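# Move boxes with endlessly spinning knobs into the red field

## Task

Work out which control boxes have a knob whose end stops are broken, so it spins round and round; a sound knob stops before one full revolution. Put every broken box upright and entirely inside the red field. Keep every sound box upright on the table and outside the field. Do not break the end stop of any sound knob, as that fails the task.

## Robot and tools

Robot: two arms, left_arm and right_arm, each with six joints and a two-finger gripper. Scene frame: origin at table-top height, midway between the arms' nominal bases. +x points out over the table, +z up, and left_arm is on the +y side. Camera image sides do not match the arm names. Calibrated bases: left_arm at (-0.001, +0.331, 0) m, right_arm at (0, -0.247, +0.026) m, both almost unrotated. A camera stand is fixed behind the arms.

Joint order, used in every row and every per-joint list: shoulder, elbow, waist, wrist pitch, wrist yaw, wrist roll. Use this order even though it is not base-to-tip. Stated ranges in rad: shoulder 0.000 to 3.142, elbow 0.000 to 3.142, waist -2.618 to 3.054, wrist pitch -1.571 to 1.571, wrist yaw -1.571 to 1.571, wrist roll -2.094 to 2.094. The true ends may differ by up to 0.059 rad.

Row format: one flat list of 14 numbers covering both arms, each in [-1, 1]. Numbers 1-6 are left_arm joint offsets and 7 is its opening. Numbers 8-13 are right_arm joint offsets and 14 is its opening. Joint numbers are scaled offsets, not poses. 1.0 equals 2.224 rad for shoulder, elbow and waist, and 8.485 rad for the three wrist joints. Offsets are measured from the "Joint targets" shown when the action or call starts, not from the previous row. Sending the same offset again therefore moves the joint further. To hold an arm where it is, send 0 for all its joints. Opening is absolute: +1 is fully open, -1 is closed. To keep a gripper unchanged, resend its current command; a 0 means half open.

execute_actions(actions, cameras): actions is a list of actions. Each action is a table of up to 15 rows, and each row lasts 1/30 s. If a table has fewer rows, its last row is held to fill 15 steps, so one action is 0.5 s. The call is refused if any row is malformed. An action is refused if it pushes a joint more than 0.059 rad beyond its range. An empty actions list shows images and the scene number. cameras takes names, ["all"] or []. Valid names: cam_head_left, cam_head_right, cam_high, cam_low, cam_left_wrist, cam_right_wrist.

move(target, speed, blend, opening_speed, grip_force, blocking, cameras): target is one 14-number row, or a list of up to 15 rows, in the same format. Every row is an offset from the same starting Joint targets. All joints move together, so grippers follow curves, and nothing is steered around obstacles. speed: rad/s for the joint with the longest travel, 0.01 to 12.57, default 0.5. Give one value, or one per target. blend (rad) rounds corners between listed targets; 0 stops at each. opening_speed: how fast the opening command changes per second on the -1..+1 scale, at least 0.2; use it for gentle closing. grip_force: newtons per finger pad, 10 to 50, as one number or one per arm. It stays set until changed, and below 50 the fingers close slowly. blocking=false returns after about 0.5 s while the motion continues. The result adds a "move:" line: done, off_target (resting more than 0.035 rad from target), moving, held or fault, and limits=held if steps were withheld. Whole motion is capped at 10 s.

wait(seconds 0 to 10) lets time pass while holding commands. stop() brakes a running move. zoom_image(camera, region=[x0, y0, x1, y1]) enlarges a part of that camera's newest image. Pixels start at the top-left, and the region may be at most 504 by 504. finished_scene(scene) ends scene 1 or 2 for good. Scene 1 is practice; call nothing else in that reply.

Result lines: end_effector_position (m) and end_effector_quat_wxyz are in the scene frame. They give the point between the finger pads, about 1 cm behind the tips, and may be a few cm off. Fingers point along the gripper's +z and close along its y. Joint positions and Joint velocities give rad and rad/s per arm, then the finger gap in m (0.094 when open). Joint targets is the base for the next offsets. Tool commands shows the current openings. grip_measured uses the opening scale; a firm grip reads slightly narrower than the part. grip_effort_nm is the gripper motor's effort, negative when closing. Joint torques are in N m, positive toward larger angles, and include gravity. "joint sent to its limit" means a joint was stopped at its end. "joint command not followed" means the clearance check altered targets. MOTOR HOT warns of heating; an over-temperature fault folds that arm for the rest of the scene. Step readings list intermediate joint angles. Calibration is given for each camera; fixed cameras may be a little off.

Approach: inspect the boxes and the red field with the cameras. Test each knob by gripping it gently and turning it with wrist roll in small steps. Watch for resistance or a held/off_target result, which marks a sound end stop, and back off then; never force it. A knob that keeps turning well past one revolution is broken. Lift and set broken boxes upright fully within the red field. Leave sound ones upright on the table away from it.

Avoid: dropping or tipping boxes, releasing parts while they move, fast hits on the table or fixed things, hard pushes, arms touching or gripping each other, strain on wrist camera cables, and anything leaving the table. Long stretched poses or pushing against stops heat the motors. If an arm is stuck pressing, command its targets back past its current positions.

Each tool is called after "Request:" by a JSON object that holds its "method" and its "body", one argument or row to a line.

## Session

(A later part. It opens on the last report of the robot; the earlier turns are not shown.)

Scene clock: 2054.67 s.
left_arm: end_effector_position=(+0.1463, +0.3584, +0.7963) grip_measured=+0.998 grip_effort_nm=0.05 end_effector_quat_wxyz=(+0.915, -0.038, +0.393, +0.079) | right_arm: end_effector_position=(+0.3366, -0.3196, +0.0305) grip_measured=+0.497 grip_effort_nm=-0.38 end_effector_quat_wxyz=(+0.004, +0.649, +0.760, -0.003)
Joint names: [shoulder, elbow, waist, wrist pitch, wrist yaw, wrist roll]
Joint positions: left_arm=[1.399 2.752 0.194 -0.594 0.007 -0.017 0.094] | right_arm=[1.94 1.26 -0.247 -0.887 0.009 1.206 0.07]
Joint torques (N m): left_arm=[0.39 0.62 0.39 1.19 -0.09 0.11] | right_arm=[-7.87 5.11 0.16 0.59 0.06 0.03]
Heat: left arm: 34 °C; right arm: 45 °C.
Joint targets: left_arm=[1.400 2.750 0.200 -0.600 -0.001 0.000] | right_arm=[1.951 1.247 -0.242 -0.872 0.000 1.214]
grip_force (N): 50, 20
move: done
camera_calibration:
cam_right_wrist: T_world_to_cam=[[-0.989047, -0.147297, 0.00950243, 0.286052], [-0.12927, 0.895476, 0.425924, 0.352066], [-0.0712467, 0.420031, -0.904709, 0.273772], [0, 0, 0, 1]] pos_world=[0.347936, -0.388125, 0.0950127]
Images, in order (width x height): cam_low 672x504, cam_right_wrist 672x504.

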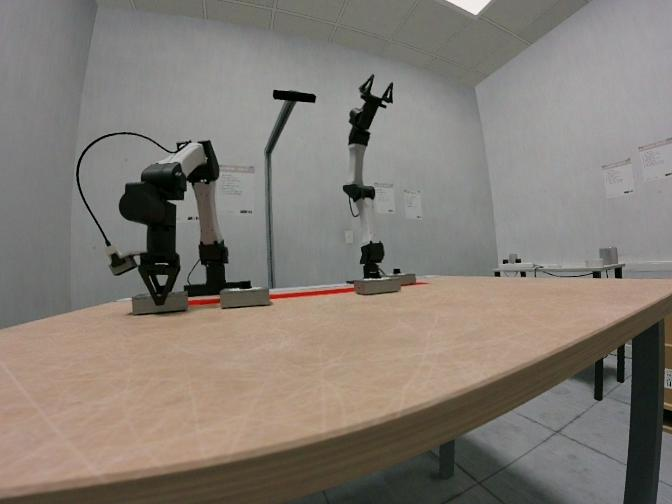

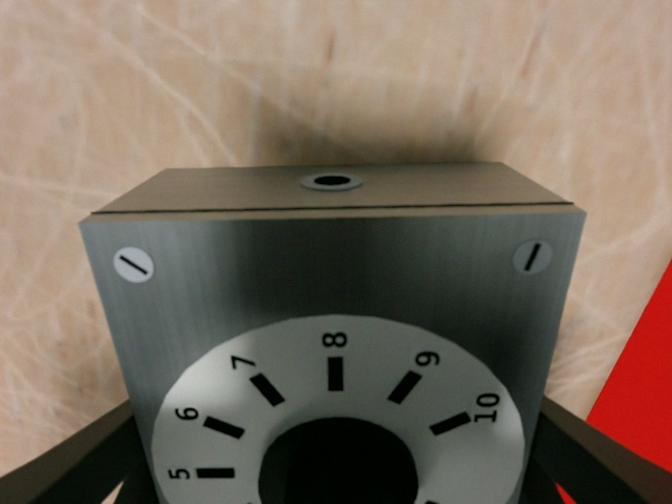

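Request:
{"method": "move", "body": {
  "target": [
    [0, 0, 0, 0, 0.0, 0, 1.0, 0, 0, 0, 0, 0, 0, 0.482],
    [0, 0, 0, 0, 0.0, 0, 1.0, 0, 0.0535, 0, -0.01355, 0, 0, 0.482],
    [0, 0, 0, 0, 0.0, 0, 1.0, -0.2455, -0.2185, -0.0538, -0.0026, 0, 0.0052, 0.482]
  ],
  "speed": [0.1, 0.2, 0.3],
  "opening_speed": 0.2,
  "cameras": ["all"]
}}

Request:
{"method": "zoom_image", "body": {
  "camera": "cam_high",
  "region": [340, 240, 540, 400]
}}

Request:
{"method": "zoom_image", "body": {
  "camera": "cam_low",
  "region": [130, 220, 250, 320]
}}

Scene clock: 2077.67 s.
left_arm: end_effector_position=(+0.1463, +0.3584, +0.7963) grip_measured=+0.998 grip_effort_nm=0.05 end_effector_quat_wxyz=(+0.915, -0.038, +0.393, +0.079) | right_arm: end_effector_position=(+0.2025, -0.3151, +0.0510) grip_measured=+0.494 grip_effort_nm=-0.47 end_effector_quat_wxyz=(+0.004, +0.705, +0.709, -0.003)
Joint names: [shoulder, elbow, waist, wrist pitch, wrist yaw, wrist roll]
Joint positions: left_arm=[1.399 2.752 0.194 -0.594 0.007 -0.017 0.094] | right_arm=[1.425 0.769 -0.355 -0.909 0.009 1.25 0.07]
Joint torques (N m): left_arm=[0.38 0.62 0.39 1.19 -0.09 0.11] | right_arm=[-6 5.53 -0.72 0.59 0.07 0.06]
Heat: left arm: 34 °C; right arm: 45 °C.
Joint targets: left_arm=[1.400 2.750 0.200 -0.600 -0.001 0.000] | right_arm=[1.405 0.761 -0.362 -0.894 0.000 1.258]
grip_force (N): 50, 20
move: done
camera_calibration:
cam_left_wrist: T_world_to_cam=[[0.183692, -0.982635, 0.0261831, 0.307039], [0.328953, 0.0363496, -0.943647, 0.728564], [0.926308, 0.181953, 0.329918, -0.371118], [0, 0, 0, 1]] pos_world=[0.0477062, 0.34275, 0.801906]
cam_right_wrist: T_world_to_cam=[[-0.999959, 0.00477122, 0.00765246, 0.204068], [0.00757454, 0.904883, 0.425593, 0.297161], [-0.00489398, 0.425634, -0.904882, 0.269257], [0, 0, 0, 1]] pos_world=[0.203127, -0.384475, 0.115614]

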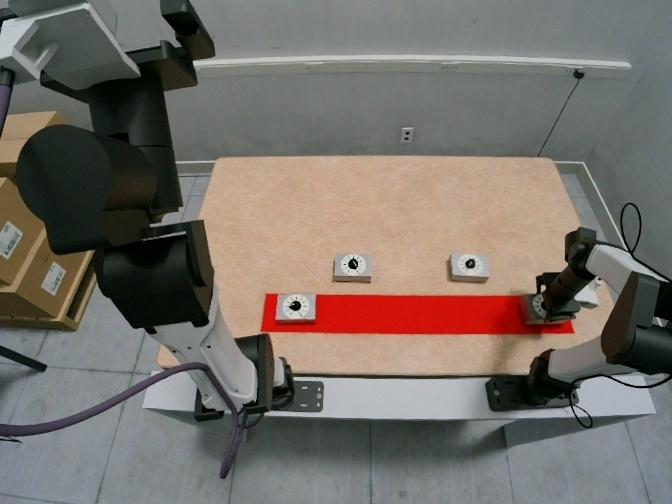

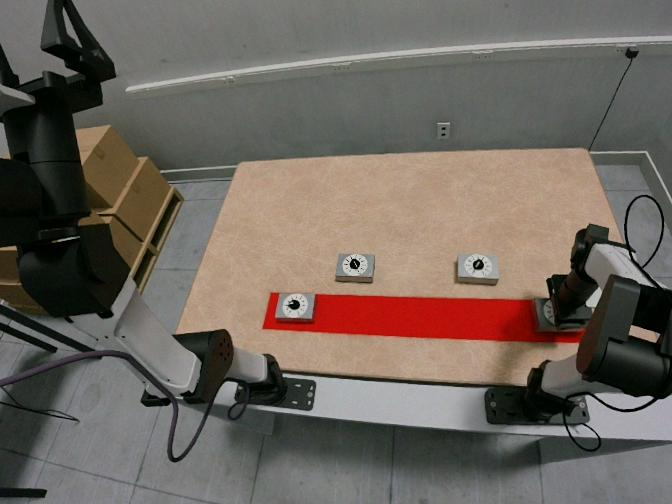

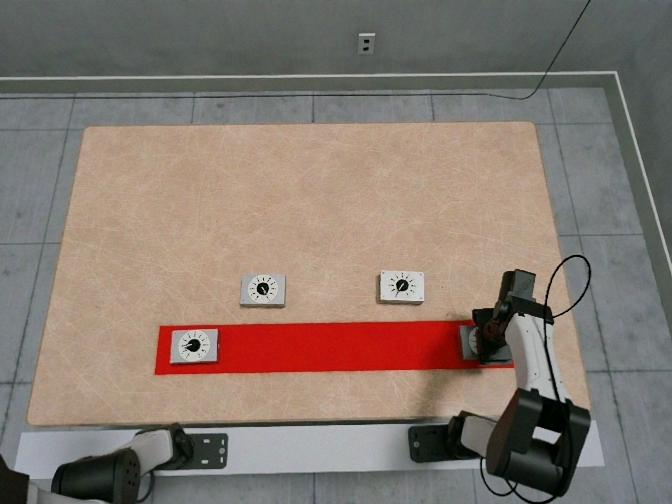

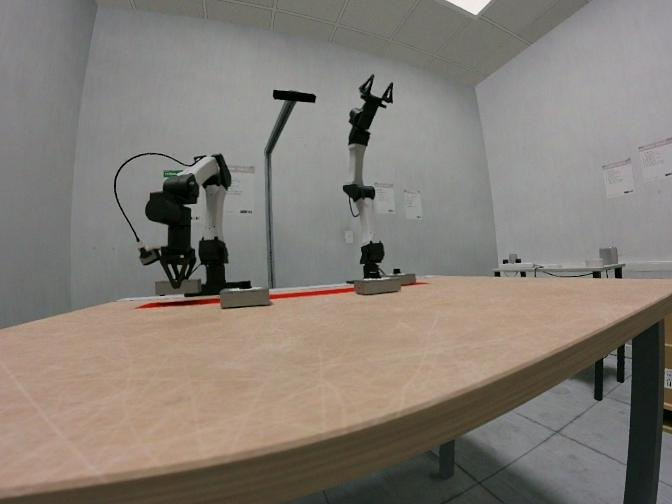

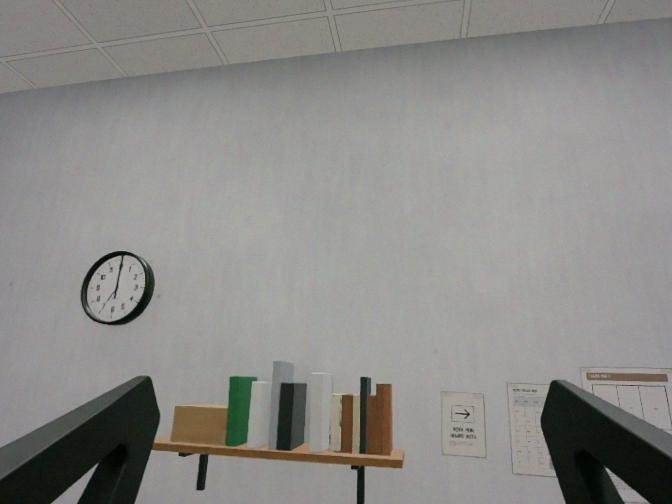

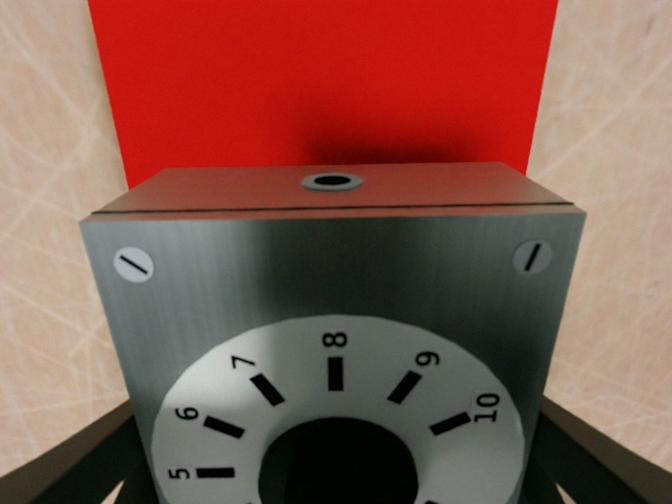

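Scaled by 2.520 from the camera's 672x504 image, which has a finer 960x720 frame.

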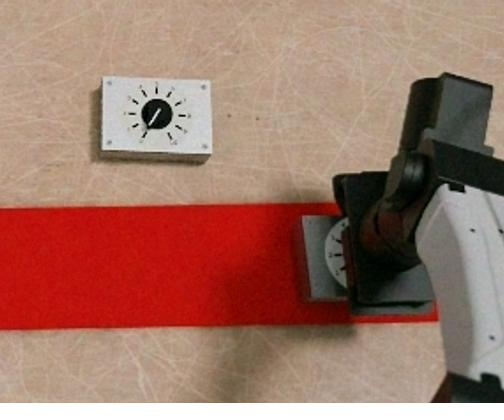

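Scaled by 4.200 from the camera's 672x504 image, which has a finer 960x720 frame.

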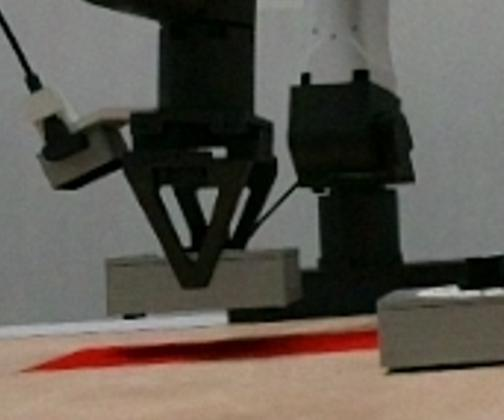

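Request:
{"method": "move", "body": {
  "target": [
    [0, 0, 0, 0, 0.0, 0, 1.0, 0.0315, -0.0202, 0, 0.00966, 0, 0, 0.482]
  ],
  "speed": 0.1,
  "cameras": ["cam_right_wrist", "cam_low"]
}}

Request:
{"method": "zoom_image", "body": {
  "camera": "cam_low",
  "region": [130, 220, 250, 320]
}}

Scene clock: 2095.23 s.
left_arm: end_effector_position=(+0.1463, +0.3584, +0.7963) grip_measured=+0.998 grip_effort_nm=0.05 end_effector_quat_wxyz=(+0.915, -0.038, +0.393, +0.079) | right_arm: end_effector_position=(+0.2023, -0.3150, +0.0320) grip_measured=+0.494 grip_effort_nm=-0.47 end_effector_quat_wxyz=(+0.001, +0.706, +0.709, -0.005)
Joint names: [shoulder, elbow, waist, wrist pitch, wrist yaw, wrist roll]
Joint positions: left_arm=[1.399 2.752 0.194 -0.594 0.007 -0.017 0.094] | right_arm=[1.472 0.725 -0.355 -0.827 0.009 1.251 0.07]
Joint torques (N m): left_arm=[0.39 0.62 0.39 1.19 -0.09 0.11] | right_arm=[-4.14 5.33 -0.77 0.56 0.05 0.03]
Heat: left arm: 34 °C; right arm: 42 °C.
Joint targets: left_arm=[1.400 2.750 0.200 -0.600 -0.001 0.000] | right_arm=[1.475 0.716 -0.362 -0.812 0.000 1.258]
grip_force (N): 50, 20
move: done
camera_calibration:
cam_right_wrist: T_world_to_cam=[[-0.999858, 0.00515166, 0.0160194, 0.20384], [0.0115124, 0.903743, 0.427921, 0.304004], [-0.0122729, 0.428045, -0.903674, 0.254143], [0, 0, 0, 1]] pos_world=[0.203431, -0.384576, 0.0963072]
Images, in order (width x height): cam_low 672x504, cam_right_wrist 672x504.

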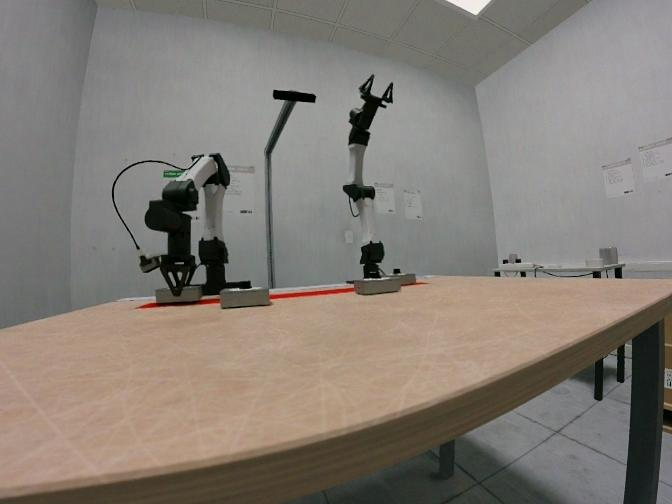

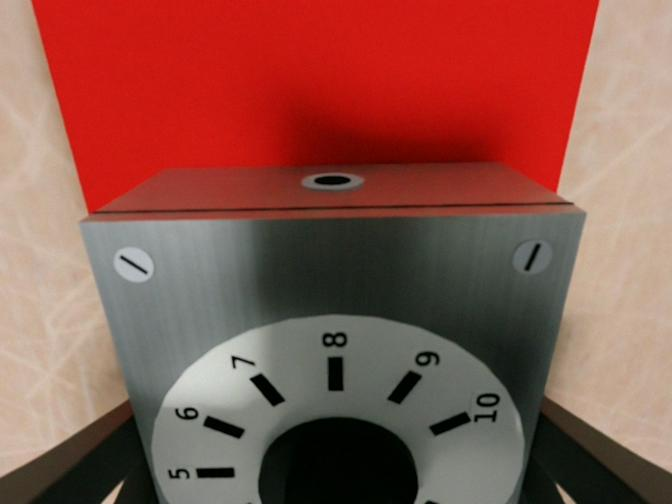

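Scaled by 4.200 from the camera's 672x504 image, which has a finer 960x720 frame.

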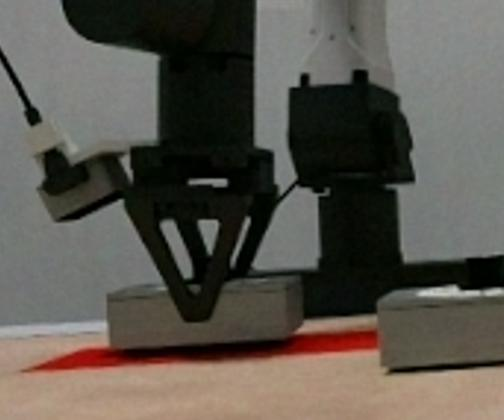

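Request:
{"method": "move", "body": {
  "target": [
    [0, 0, 0, 0, 0.0, 0, 1.0, 0, -0.0035, 0, 0.00092, 0, 0, 0.482]
  ],
  "speed": 0.05
}}

Request:
{"method": "move", "body": {
  "target": [
    [0, 0, 0, 0, 0.0, 0, 1.0, 0, -0.0035, 0, 0.00092, 0, 0, 0.482]
  ],
  "speed": 0.05,
  "cameras": ["cam_right_wrist", "cam_low"]
}}

Request:
{"method": "zoom_image", "body": {
  "camera": "cam_low",
  "region": [140, 270, 220, 320]
}}

Scene clock: 2103.97 s.
left_arm: end_effector_position=(+0.1463, +0.3584, +0.7963) grip_measured=+0.998 grip_effort_nm=0.05 end_effector_quat_wxyz=(+0.915, -0.038, +0.393, +0.079) | right_arm: end_effector_position=(+0.2014, -0.3147, +0.0303) grip_measured=+0.494 grip_effort_nm=-0.47 end_effector_quat_wxyz=(+0.001, +0.706, +0.709, -0.005)
Joint names: [shoulder, elbow, waist, wrist pitch, wrist yaw, wrist roll]
Joint positions: left_arm=[1.399 2.752 0.194 -0.594 0.007 -0.017 0.094] | right_arm=[1.472 0.717 -0.355 -0.819 0.009 1.251 0.07]
Joint torques (N m): left_arm=[0.39 0.62 0.39 1.2 -0.09 0.11] | right_arm=[-4.14 5.22 -0.8 0.6 0.08 0.05]
Heat: left arm: 34 °C; right arm: 41 °C.
Joint targets: left_arm=[1.400 2.750 0.200 -0.600 -0.001 0.000] | right_arm=[1.475 0.708 -0.362 -0.805 0.000 1.258]
grip_force (N): 50, 20
move: done

Scene clock: 2104.70 s.
left_arm: end_effector_position=(+0.1463, +0.3584, +0.7963) grip_measured=+0.998 grip_effort_nm=0.05 end_effector_quat_wxyz=(+0.915, -0.038, +0.393, +0.079) | right_arm: end_effector_position=(+0.2006, -0.3144, +0.0286) grip_measured=+0.494 grip_effort_nm=-0.47 end_effector_quat_wxyz=(+0.001, +0.706, +0.709, -0.005)
Joint names: [shoulder, elbow, waist, wrist pitch, wrist yaw, wrist roll]
Joint positions: left_arm=[1.399 2.752 0.194 -0.594 0.007 -0.017 0.094] | right_arm=[1.472 0.709 -0.355 -0.811 0.009 1.251 0.07]
Joint torques (N m): left_arm=[0.39 0.62 0.39 1.2 -0.09 0.11] | right_arm=[-4.1 5.18 -0.72 0.57 0.04 0.04]
Heat: left arm: 34 °C; right arm: 41 °C.
Joint targets: left_arm=[1.400 2.750 0.200 -0.600 -0.001 0.000] | right_arm=[1.475 0.701 -0.362 -0.797 0.000 1.258]
grip_force (N): 50, 20
move: done
camera_calibration:
cam_right_wrist: T_world_to_cam=[[-0.999864, 0.00509907, 0.0156625, 0.202206], [0.0113111, 0.903782, 0.427843, 0.30509], [-0.0119739, 0.427962, -0.903718, 0.250748], [0, 0, 0, 1]] pos_world=[0.20173, -0.384076, 0.0929075]
Images, in order (width x height): cam_low 672x504, cam_right_wrist 672x504.

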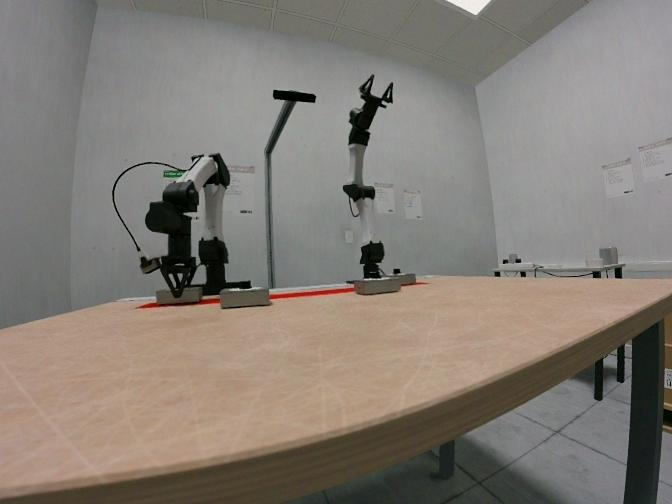

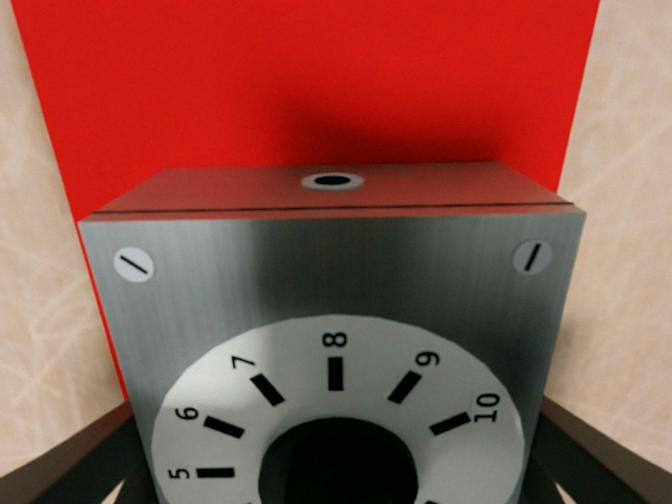

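Scaled by 6.300 from the camera's 672x504 image, which has a finer 960x720 frame.

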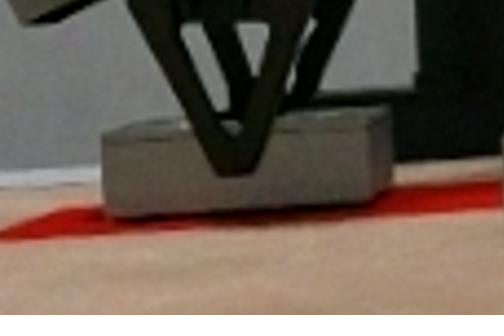

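Request:
{"method": "move", "body": {
  "target": [
    [0, 0, 0, 0, 0.0, 0, 1.0, 0, -0.0030, 0, 0.0008, 0, 0, 0.482]
  ],
  "speed": 0.05
}}

Request:
{"method": "move", "body": {
  "target": [
    [0, 0, 0, 0, 0.0, 0, 1.0, 0, -0.0030, 0, 0.0008, 0, 0, 0.482]
  ],
  "speed": 0.05,
  "cameras": ["cam_right_wrist", "cam_low"]
}}

Request:
{"method": "zoom_image", "body": {
  "camera": "cam_low",
  "region": [140, 270, 220, 320]
}}

Scene clock: 2115.93 s.
left_arm: end_effector_position=(+0.1463, +0.3584, +0.7963) grip_measured=+0.998 grip_effort_nm=0.05 end_effector_quat_wxyz=(+0.915, -0.038, +0.393, +0.079) | right_arm: end_effector_position=(+0.2013, -0.3146, +0.0280) grip_measured=+0.494 grip_effort_nm=-0.47 end_effector_quat_wxyz=(+0.003, +0.706, +0.709, -0.004)
Joint names: [shoulder, elbow, waist, wrist pitch, wrist yaw, wrist roll]
Joint positions: left_arm=[1.399 2.752 0.194 -0.594 0.007 -0.017 0.094] | right_arm=[1.472 0.707 -0.355 -0.805 0.009 1.251 0.07]
Joint torques (N m): left_arm=[0.39 0.62 0.39 1.19 -0.09 0.11] | right_arm=[-4.04 4.75 -0.79 0.57 0.06 0.05]
Heat: left arm: 34 °C; right arm: 39 °C.
Joint targets: left_arm=[1.400 2.750 0.200 -0.600 -0.001 0.000] | right_arm=[1.475 0.694 -0.362 -0.790 0.000 1.258]
grip_force (N): 50, 20
move: done

Scene clock: 2116.63 s.
left_arm: end_effector_position=(+0.1463, +0.3584, +0.7963) grip_measured=+0.998 grip_effort_nm=0.05 end_effector_quat_wxyz=(+0.915, -0.038, +0.393, +0.079) | right_arm: end_effector_position=(+0.2011, -0.3146, +0.0278) grip_measured=+0.494 grip_effort_nm=-0.47 end_effector_quat_wxyz=(+0.002, +0.706, +0.709, -0.004)
Joint names: [shoulder, elbow, waist, wrist pitch, wrist yaw, wrist roll]
Joint positions: left_arm=[1.399 2.752 0.194 -0.594 0.007 -0.017 0.094] | right_arm=[1.472 0.705 -0.355 -0.804 0.009 1.251 0.07]
Joint torques (N m): left_arm=[0.38 0.62 0.39 1.19 -0.09 0.11] | right_arm=[-3.97 4.3 -0.7 0.65 0.04 0.06]
Heat: left arm: 34 °C; right arm: 39 °C.
Joint targets: left_arm=[1.400 2.750 0.200 -0.600 -0.001 0.000] | right_arm=[1.475 0.687 -0.362 -0.783 0.000 1.258]
grip_force (N): 50, 20
move: done
camera_calibration:
cam_right_wrist: T_world_to_cam=[[-0.999914, 0.00515, 0.0120324, 0.20278], [0.00979402, 0.904262, 0.426865, 0.305966], [-0.00868213, 0.426946, -0.904235, 0.249113], [0, 0, 0, 1]] pos_world=[0.201929, -0.384076, 0.0922106]
Images, in order (width x height): cam_low 672x504, cam_right_wrist 672x504.

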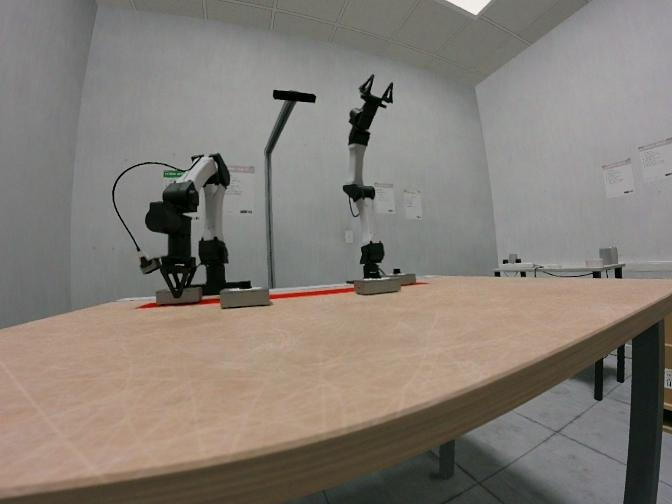

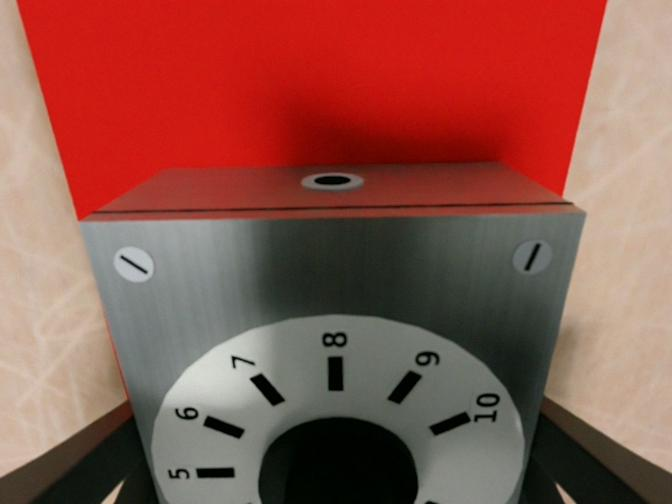

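Scaled by 6.300 from the camera's 672x504 image, which has a finer 960x720 frame.

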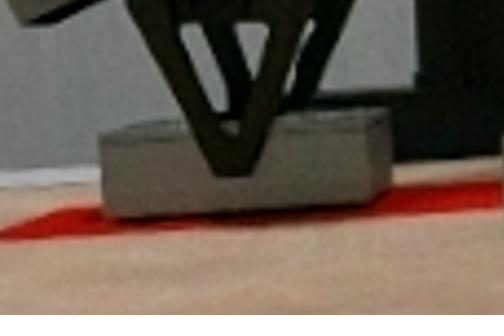

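Request:
{"method": "move", "body": {
  "target": [
    [0, 0, 0, 0, 0.0, 0, 1.0, 0, 0.0040, 0, -0.0010, 0, 0, 0.482],
    [0, 0, 0, 0, 0.0, 0, 1.0, 0, 0.0040, 0, -0.0010, 0, 0, 0.8]
  ],
  "speed": 0.05,
  "opening_speed": 0.3,
  "cameras": ["cam_right_wrist", "cam_low"]
}}

Request:
{"method": "zoom_image", "body": {
  "camera": "cam_low",
  "region": [140, 270, 220, 320]
}}

Scene clock: 2129.53 s.
left_arm: end_effector_position=(+0.1463, +0.3584, +0.7963) grip_measured=+0.998 grip_effort_nm=0.05 end_effector_quat_wxyz=(+0.915, -0.038, +0.393, +0.079) | right_arm: end_effector_position=(+0.2013, -0.3146, +0.0278) grip_measured=+0.797 grip_effort_nm=0.17 end_effector_quat_wxyz=(+0.003, +0.706, +0.708, -0.004)
Joint names: [shoulder, elbow, waist, wrist pitch, wrist yaw, wrist roll]
Joint positions: left_arm=[1.399 2.752 0.194 -0.594 0.007 -0.017 0.094] | right_arm=[1.472 0.705 -0.355 -0.803 0.009 1.251 0.084]
Joint torques (N m): left_arm=[0.38 0.64 0.39 1.2 -0.09 0.11] | right_arm=[-4.08 5.07 -0.68 0.54 0.06 0.05]
Heat: left arm: 34 °C; right arm: 38 °C.
Joint targets: left_arm=[1.400 2.750 0.200 -0.600 -0.001 0.000] | right_arm=[1.475 0.696 -0.362 -0.792 0.000 1.258]
grip_force (N): 50, 20
move: done
camera_calibration:
cam_right_wrist: T_world_to_cam=[[-0.999919, 0.00593884, 0.0112931, 0.203253], [0.0101894, 0.904387, 0.426591, 0.306049], [-0.00767987, 0.426671, -0.904374, 0.248862], [0, 0, 0, 1]] pos_world=[0.202029, -0.384177, 0.0922112]
Images, in order (width x height): cam_low 672x504, cam_right_wrist 672x504.

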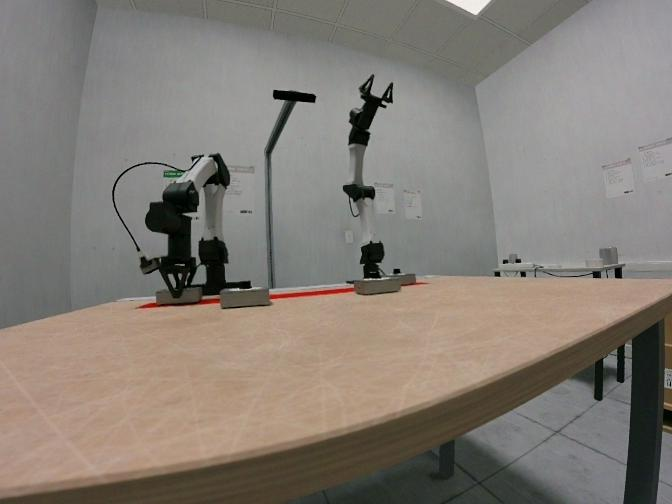

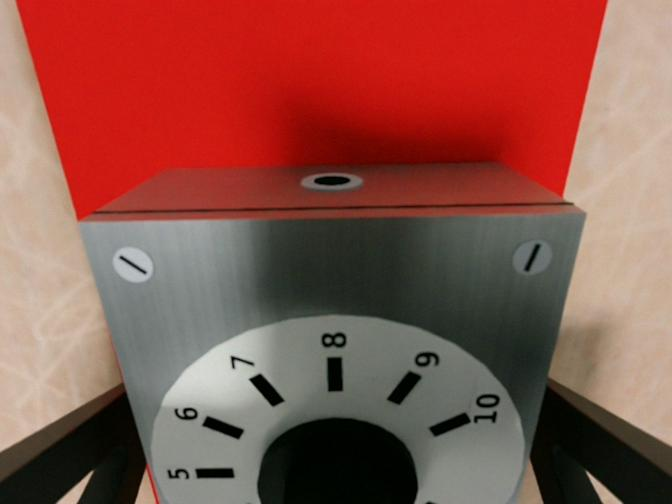

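Scaled by 6.300 from the camera's 672x504 image, which has a finer 960x720 frame.

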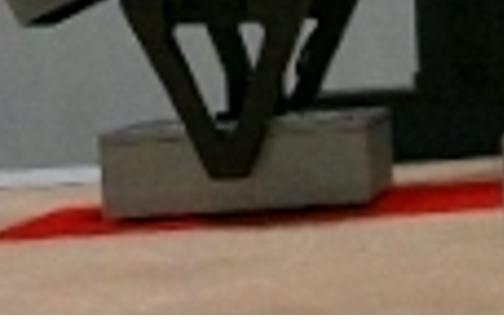

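Request:
{"method": "move", "body": {
  "target": [
    [0, 0, 0, 0, 0.0, 0, 1.0, -0.0115, 0, 0, 0, 0, 0, 1.0],
    [0, 0, 0, 0, 0.0, 0, 1.0, -0.0620, 0.1030, 0, -0.0388, 0, 0, 1.0]
  ],
  "speed": 0.2,
  "grip_force": 50,
  "cameras": ["cam_right_wrist", "cam_low", "cam_high"]
}}

Request:
{"method": "zoom_image", "body": {
  "camera": "cam_high",
  "region": [340, 240, 540, 400]
}}

Scene clock: 2155.33 s.
left_arm: end_effector_position=(+0.1463, +0.3584, +0.7963) grip_measured=+0.998 grip_effort_nm=0.05 end_effector_quat_wxyz=(+0.915, -0.038, +0.393, +0.079) | right_arm: end_effector_position=(+0.2011, -0.3146, +0.0968) grip_measured=+0.997 grip_effort_nm=0.17 end_effector_quat_wxyz=(+0.008, +0.706, +0.708, -0.001)
Joint names: [shoulder, elbow, waist, wrist pitch, wrist yaw, wrist roll]
Joint positions: left_arm=[1.399 2.752 0.194 -0.594 0.007 -0.017 0.094] | right_arm=[1.349 0.9 -0.355 -1.107 0.009 1.251 0.094]
Joint torques (N m): left_arm=[0.38 0.64 0.39 1.19 -0.1 0.11] | right_arm=[-5 8.92 -0.75 0.31 0.04 0.03]
Heat: left arm: 34 °C; right arm: 37 °C.
Joint targets: left_arm=[1.400 2.750 0.200 -0.600 -0.001 0.000] | right_arm=[1.337 0.925 -0.362 -1.121 0.000 1.258]
move: done
camera_calibration:
cam_right_wrist: T_world_to_cam=[[-0.999982, 0.00592507, -0.000316121, 0.203346], [0.00523435, 0.905991, 0.423264, 0.278369], [0.00279427, 0.423255, -0.906006, 0.308254], [0, 0, 0, 1]] pos_world=[0.201024, -0.383875, 0.161521]
Images, in order (width x height): cam_high 672x504, cam_low 672x504, cam_right_wrist 672x504.

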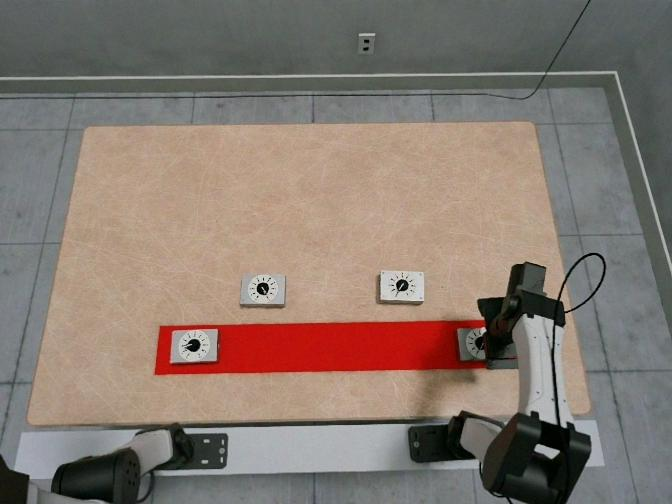

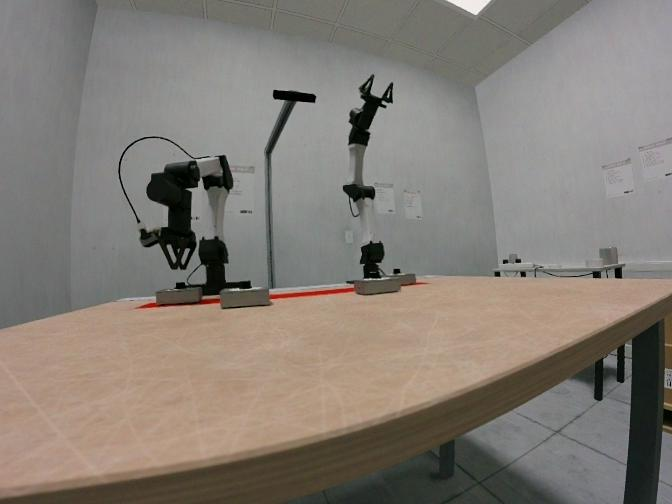

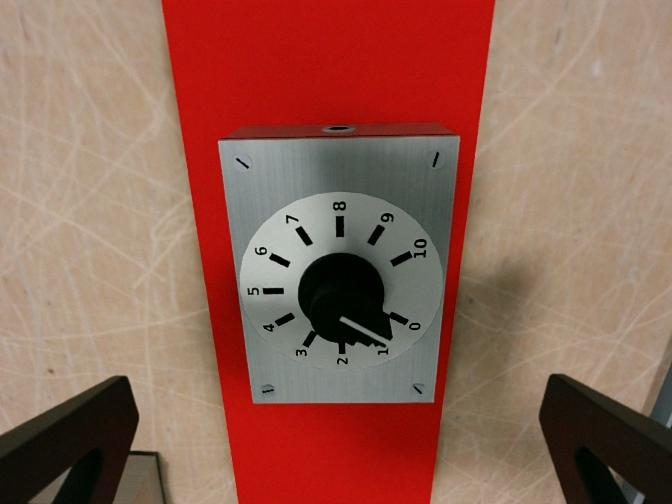

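Scaled by 2.520 from the camera's 672x504 image, which has a finer 960x720 frame.

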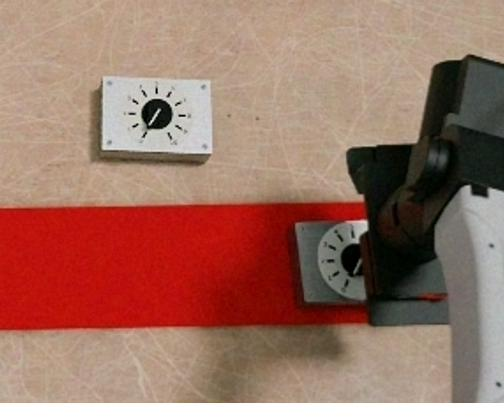

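Request:
{"method": "move", "body": {
  "target": [
    [0, 0, 0, 0, 0.0, 0, 1.0, -0.1000, 0.05, -0.05, 0.0, 0, -0.1, 1.0]
  ],
  "speed": 0.5,
  "cameras": ["cam_high", "cam_head_left", "cam_head_right", "cam_low"]
}}

Request:
{"method": "zoom_image", "body": {
  "camera": "cam_high",
  "region": [340, 240, 540, 400]
}}

Request:
{"method": "zoom_image", "body": {
  "camera": "cam_high",
  "region": [140, 240, 340, 400]
}}

Scene clock: 2173.40 s.
left_arm: end_effector_position=(+0.1463, +0.3584, +0.7963) grip_measured=+0.998 grip_effort_nm=0.05 end_effector_quat_wxyz=(+0.915, -0.038, +0.393, +0.079) | right_arm: end_effector_position=(+0.2179, -0.3481, +0.1761) grip_measured=+0.997 grip_effort_nm=0.17 end_effector_quat_wxyz=(+0.173, +0.404, +0.898, -0.005)
Joint names: [shoulder, elbow, waist, wrist pitch, wrist yaw, wrist roll]
Joint positions: left_arm=[1.399 2.752 0.194 -0.594 0.007 -0.017 0.094] | right_arm=[1.123 1.009 -0.466 -1.109 0.009 0.417 0.094]
Joint torques (N m): left_arm=[0.39 0.62 0.4 1.19 -0.09 0.11] | right_arm=[-3.34 9.84 -0.69 1.05 0.03 -0.13]
Heat: left arm: 34 °C; right arm: 38 °C.
Joint targets: left_arm=[1.400 2.750 0.200 -0.600 -0.001 0.000] | right_arm=[1.114 1.037 -0.473 -1.121 0.000 0.409]
move: done
Images, in order (width x height): cam_head_left 672x504, cam_head_right 672x504, cam_high 672x504, cam_low 672x504.

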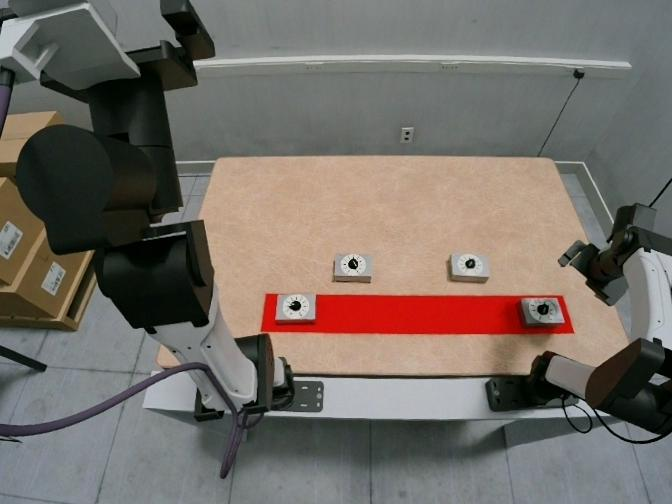

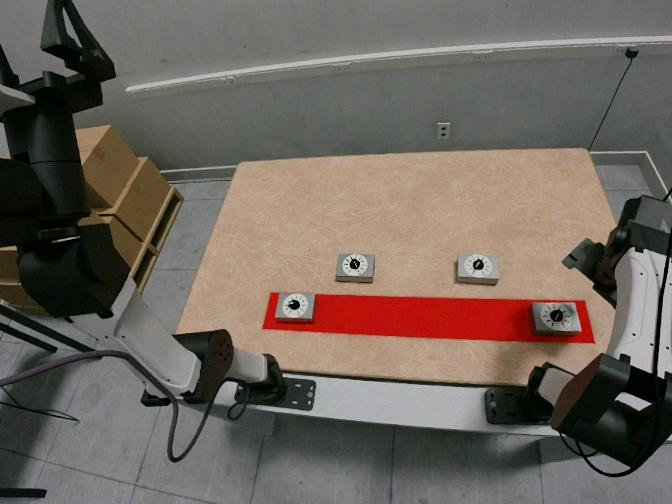

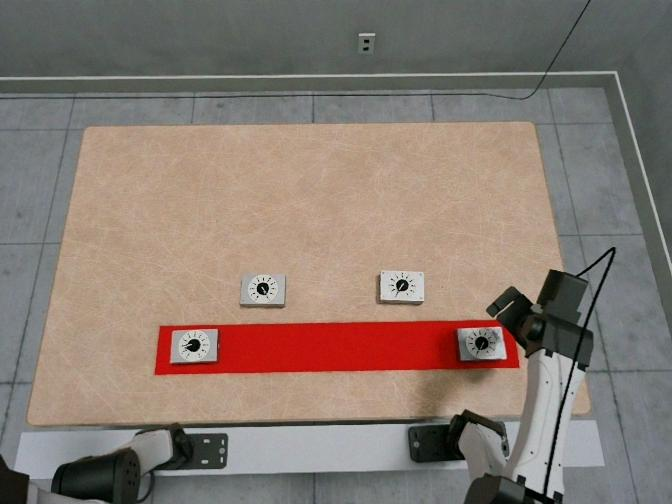

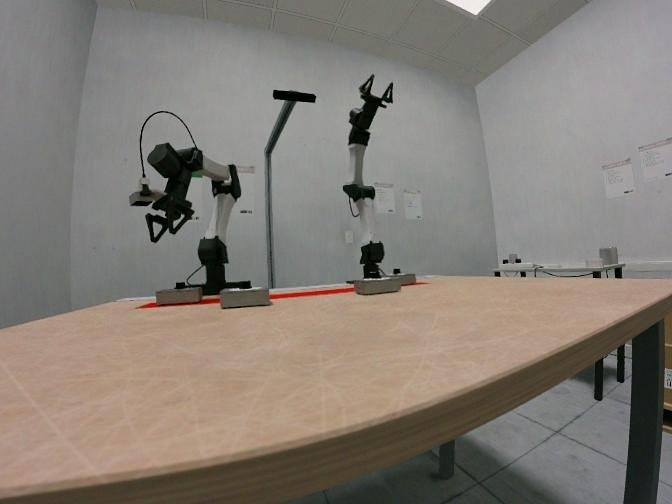

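Scaled by 2.520 from the camera's 672x504 image, which has a finer 960x720 frame.

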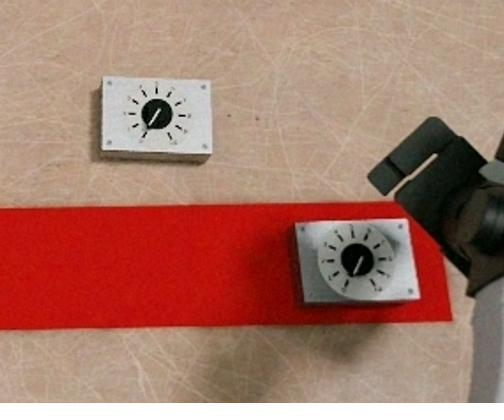

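Scaled by 2.520 from the camera's 672x504 image, which has a finer 960x720 frame.

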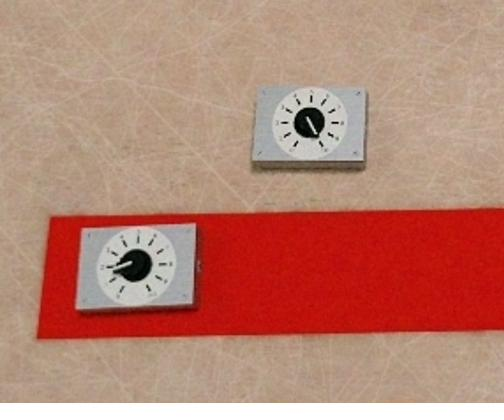

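Request:
{"method": "finished_scene", "body": {
  "scene": 1
}}

The scene is finished: the task was done.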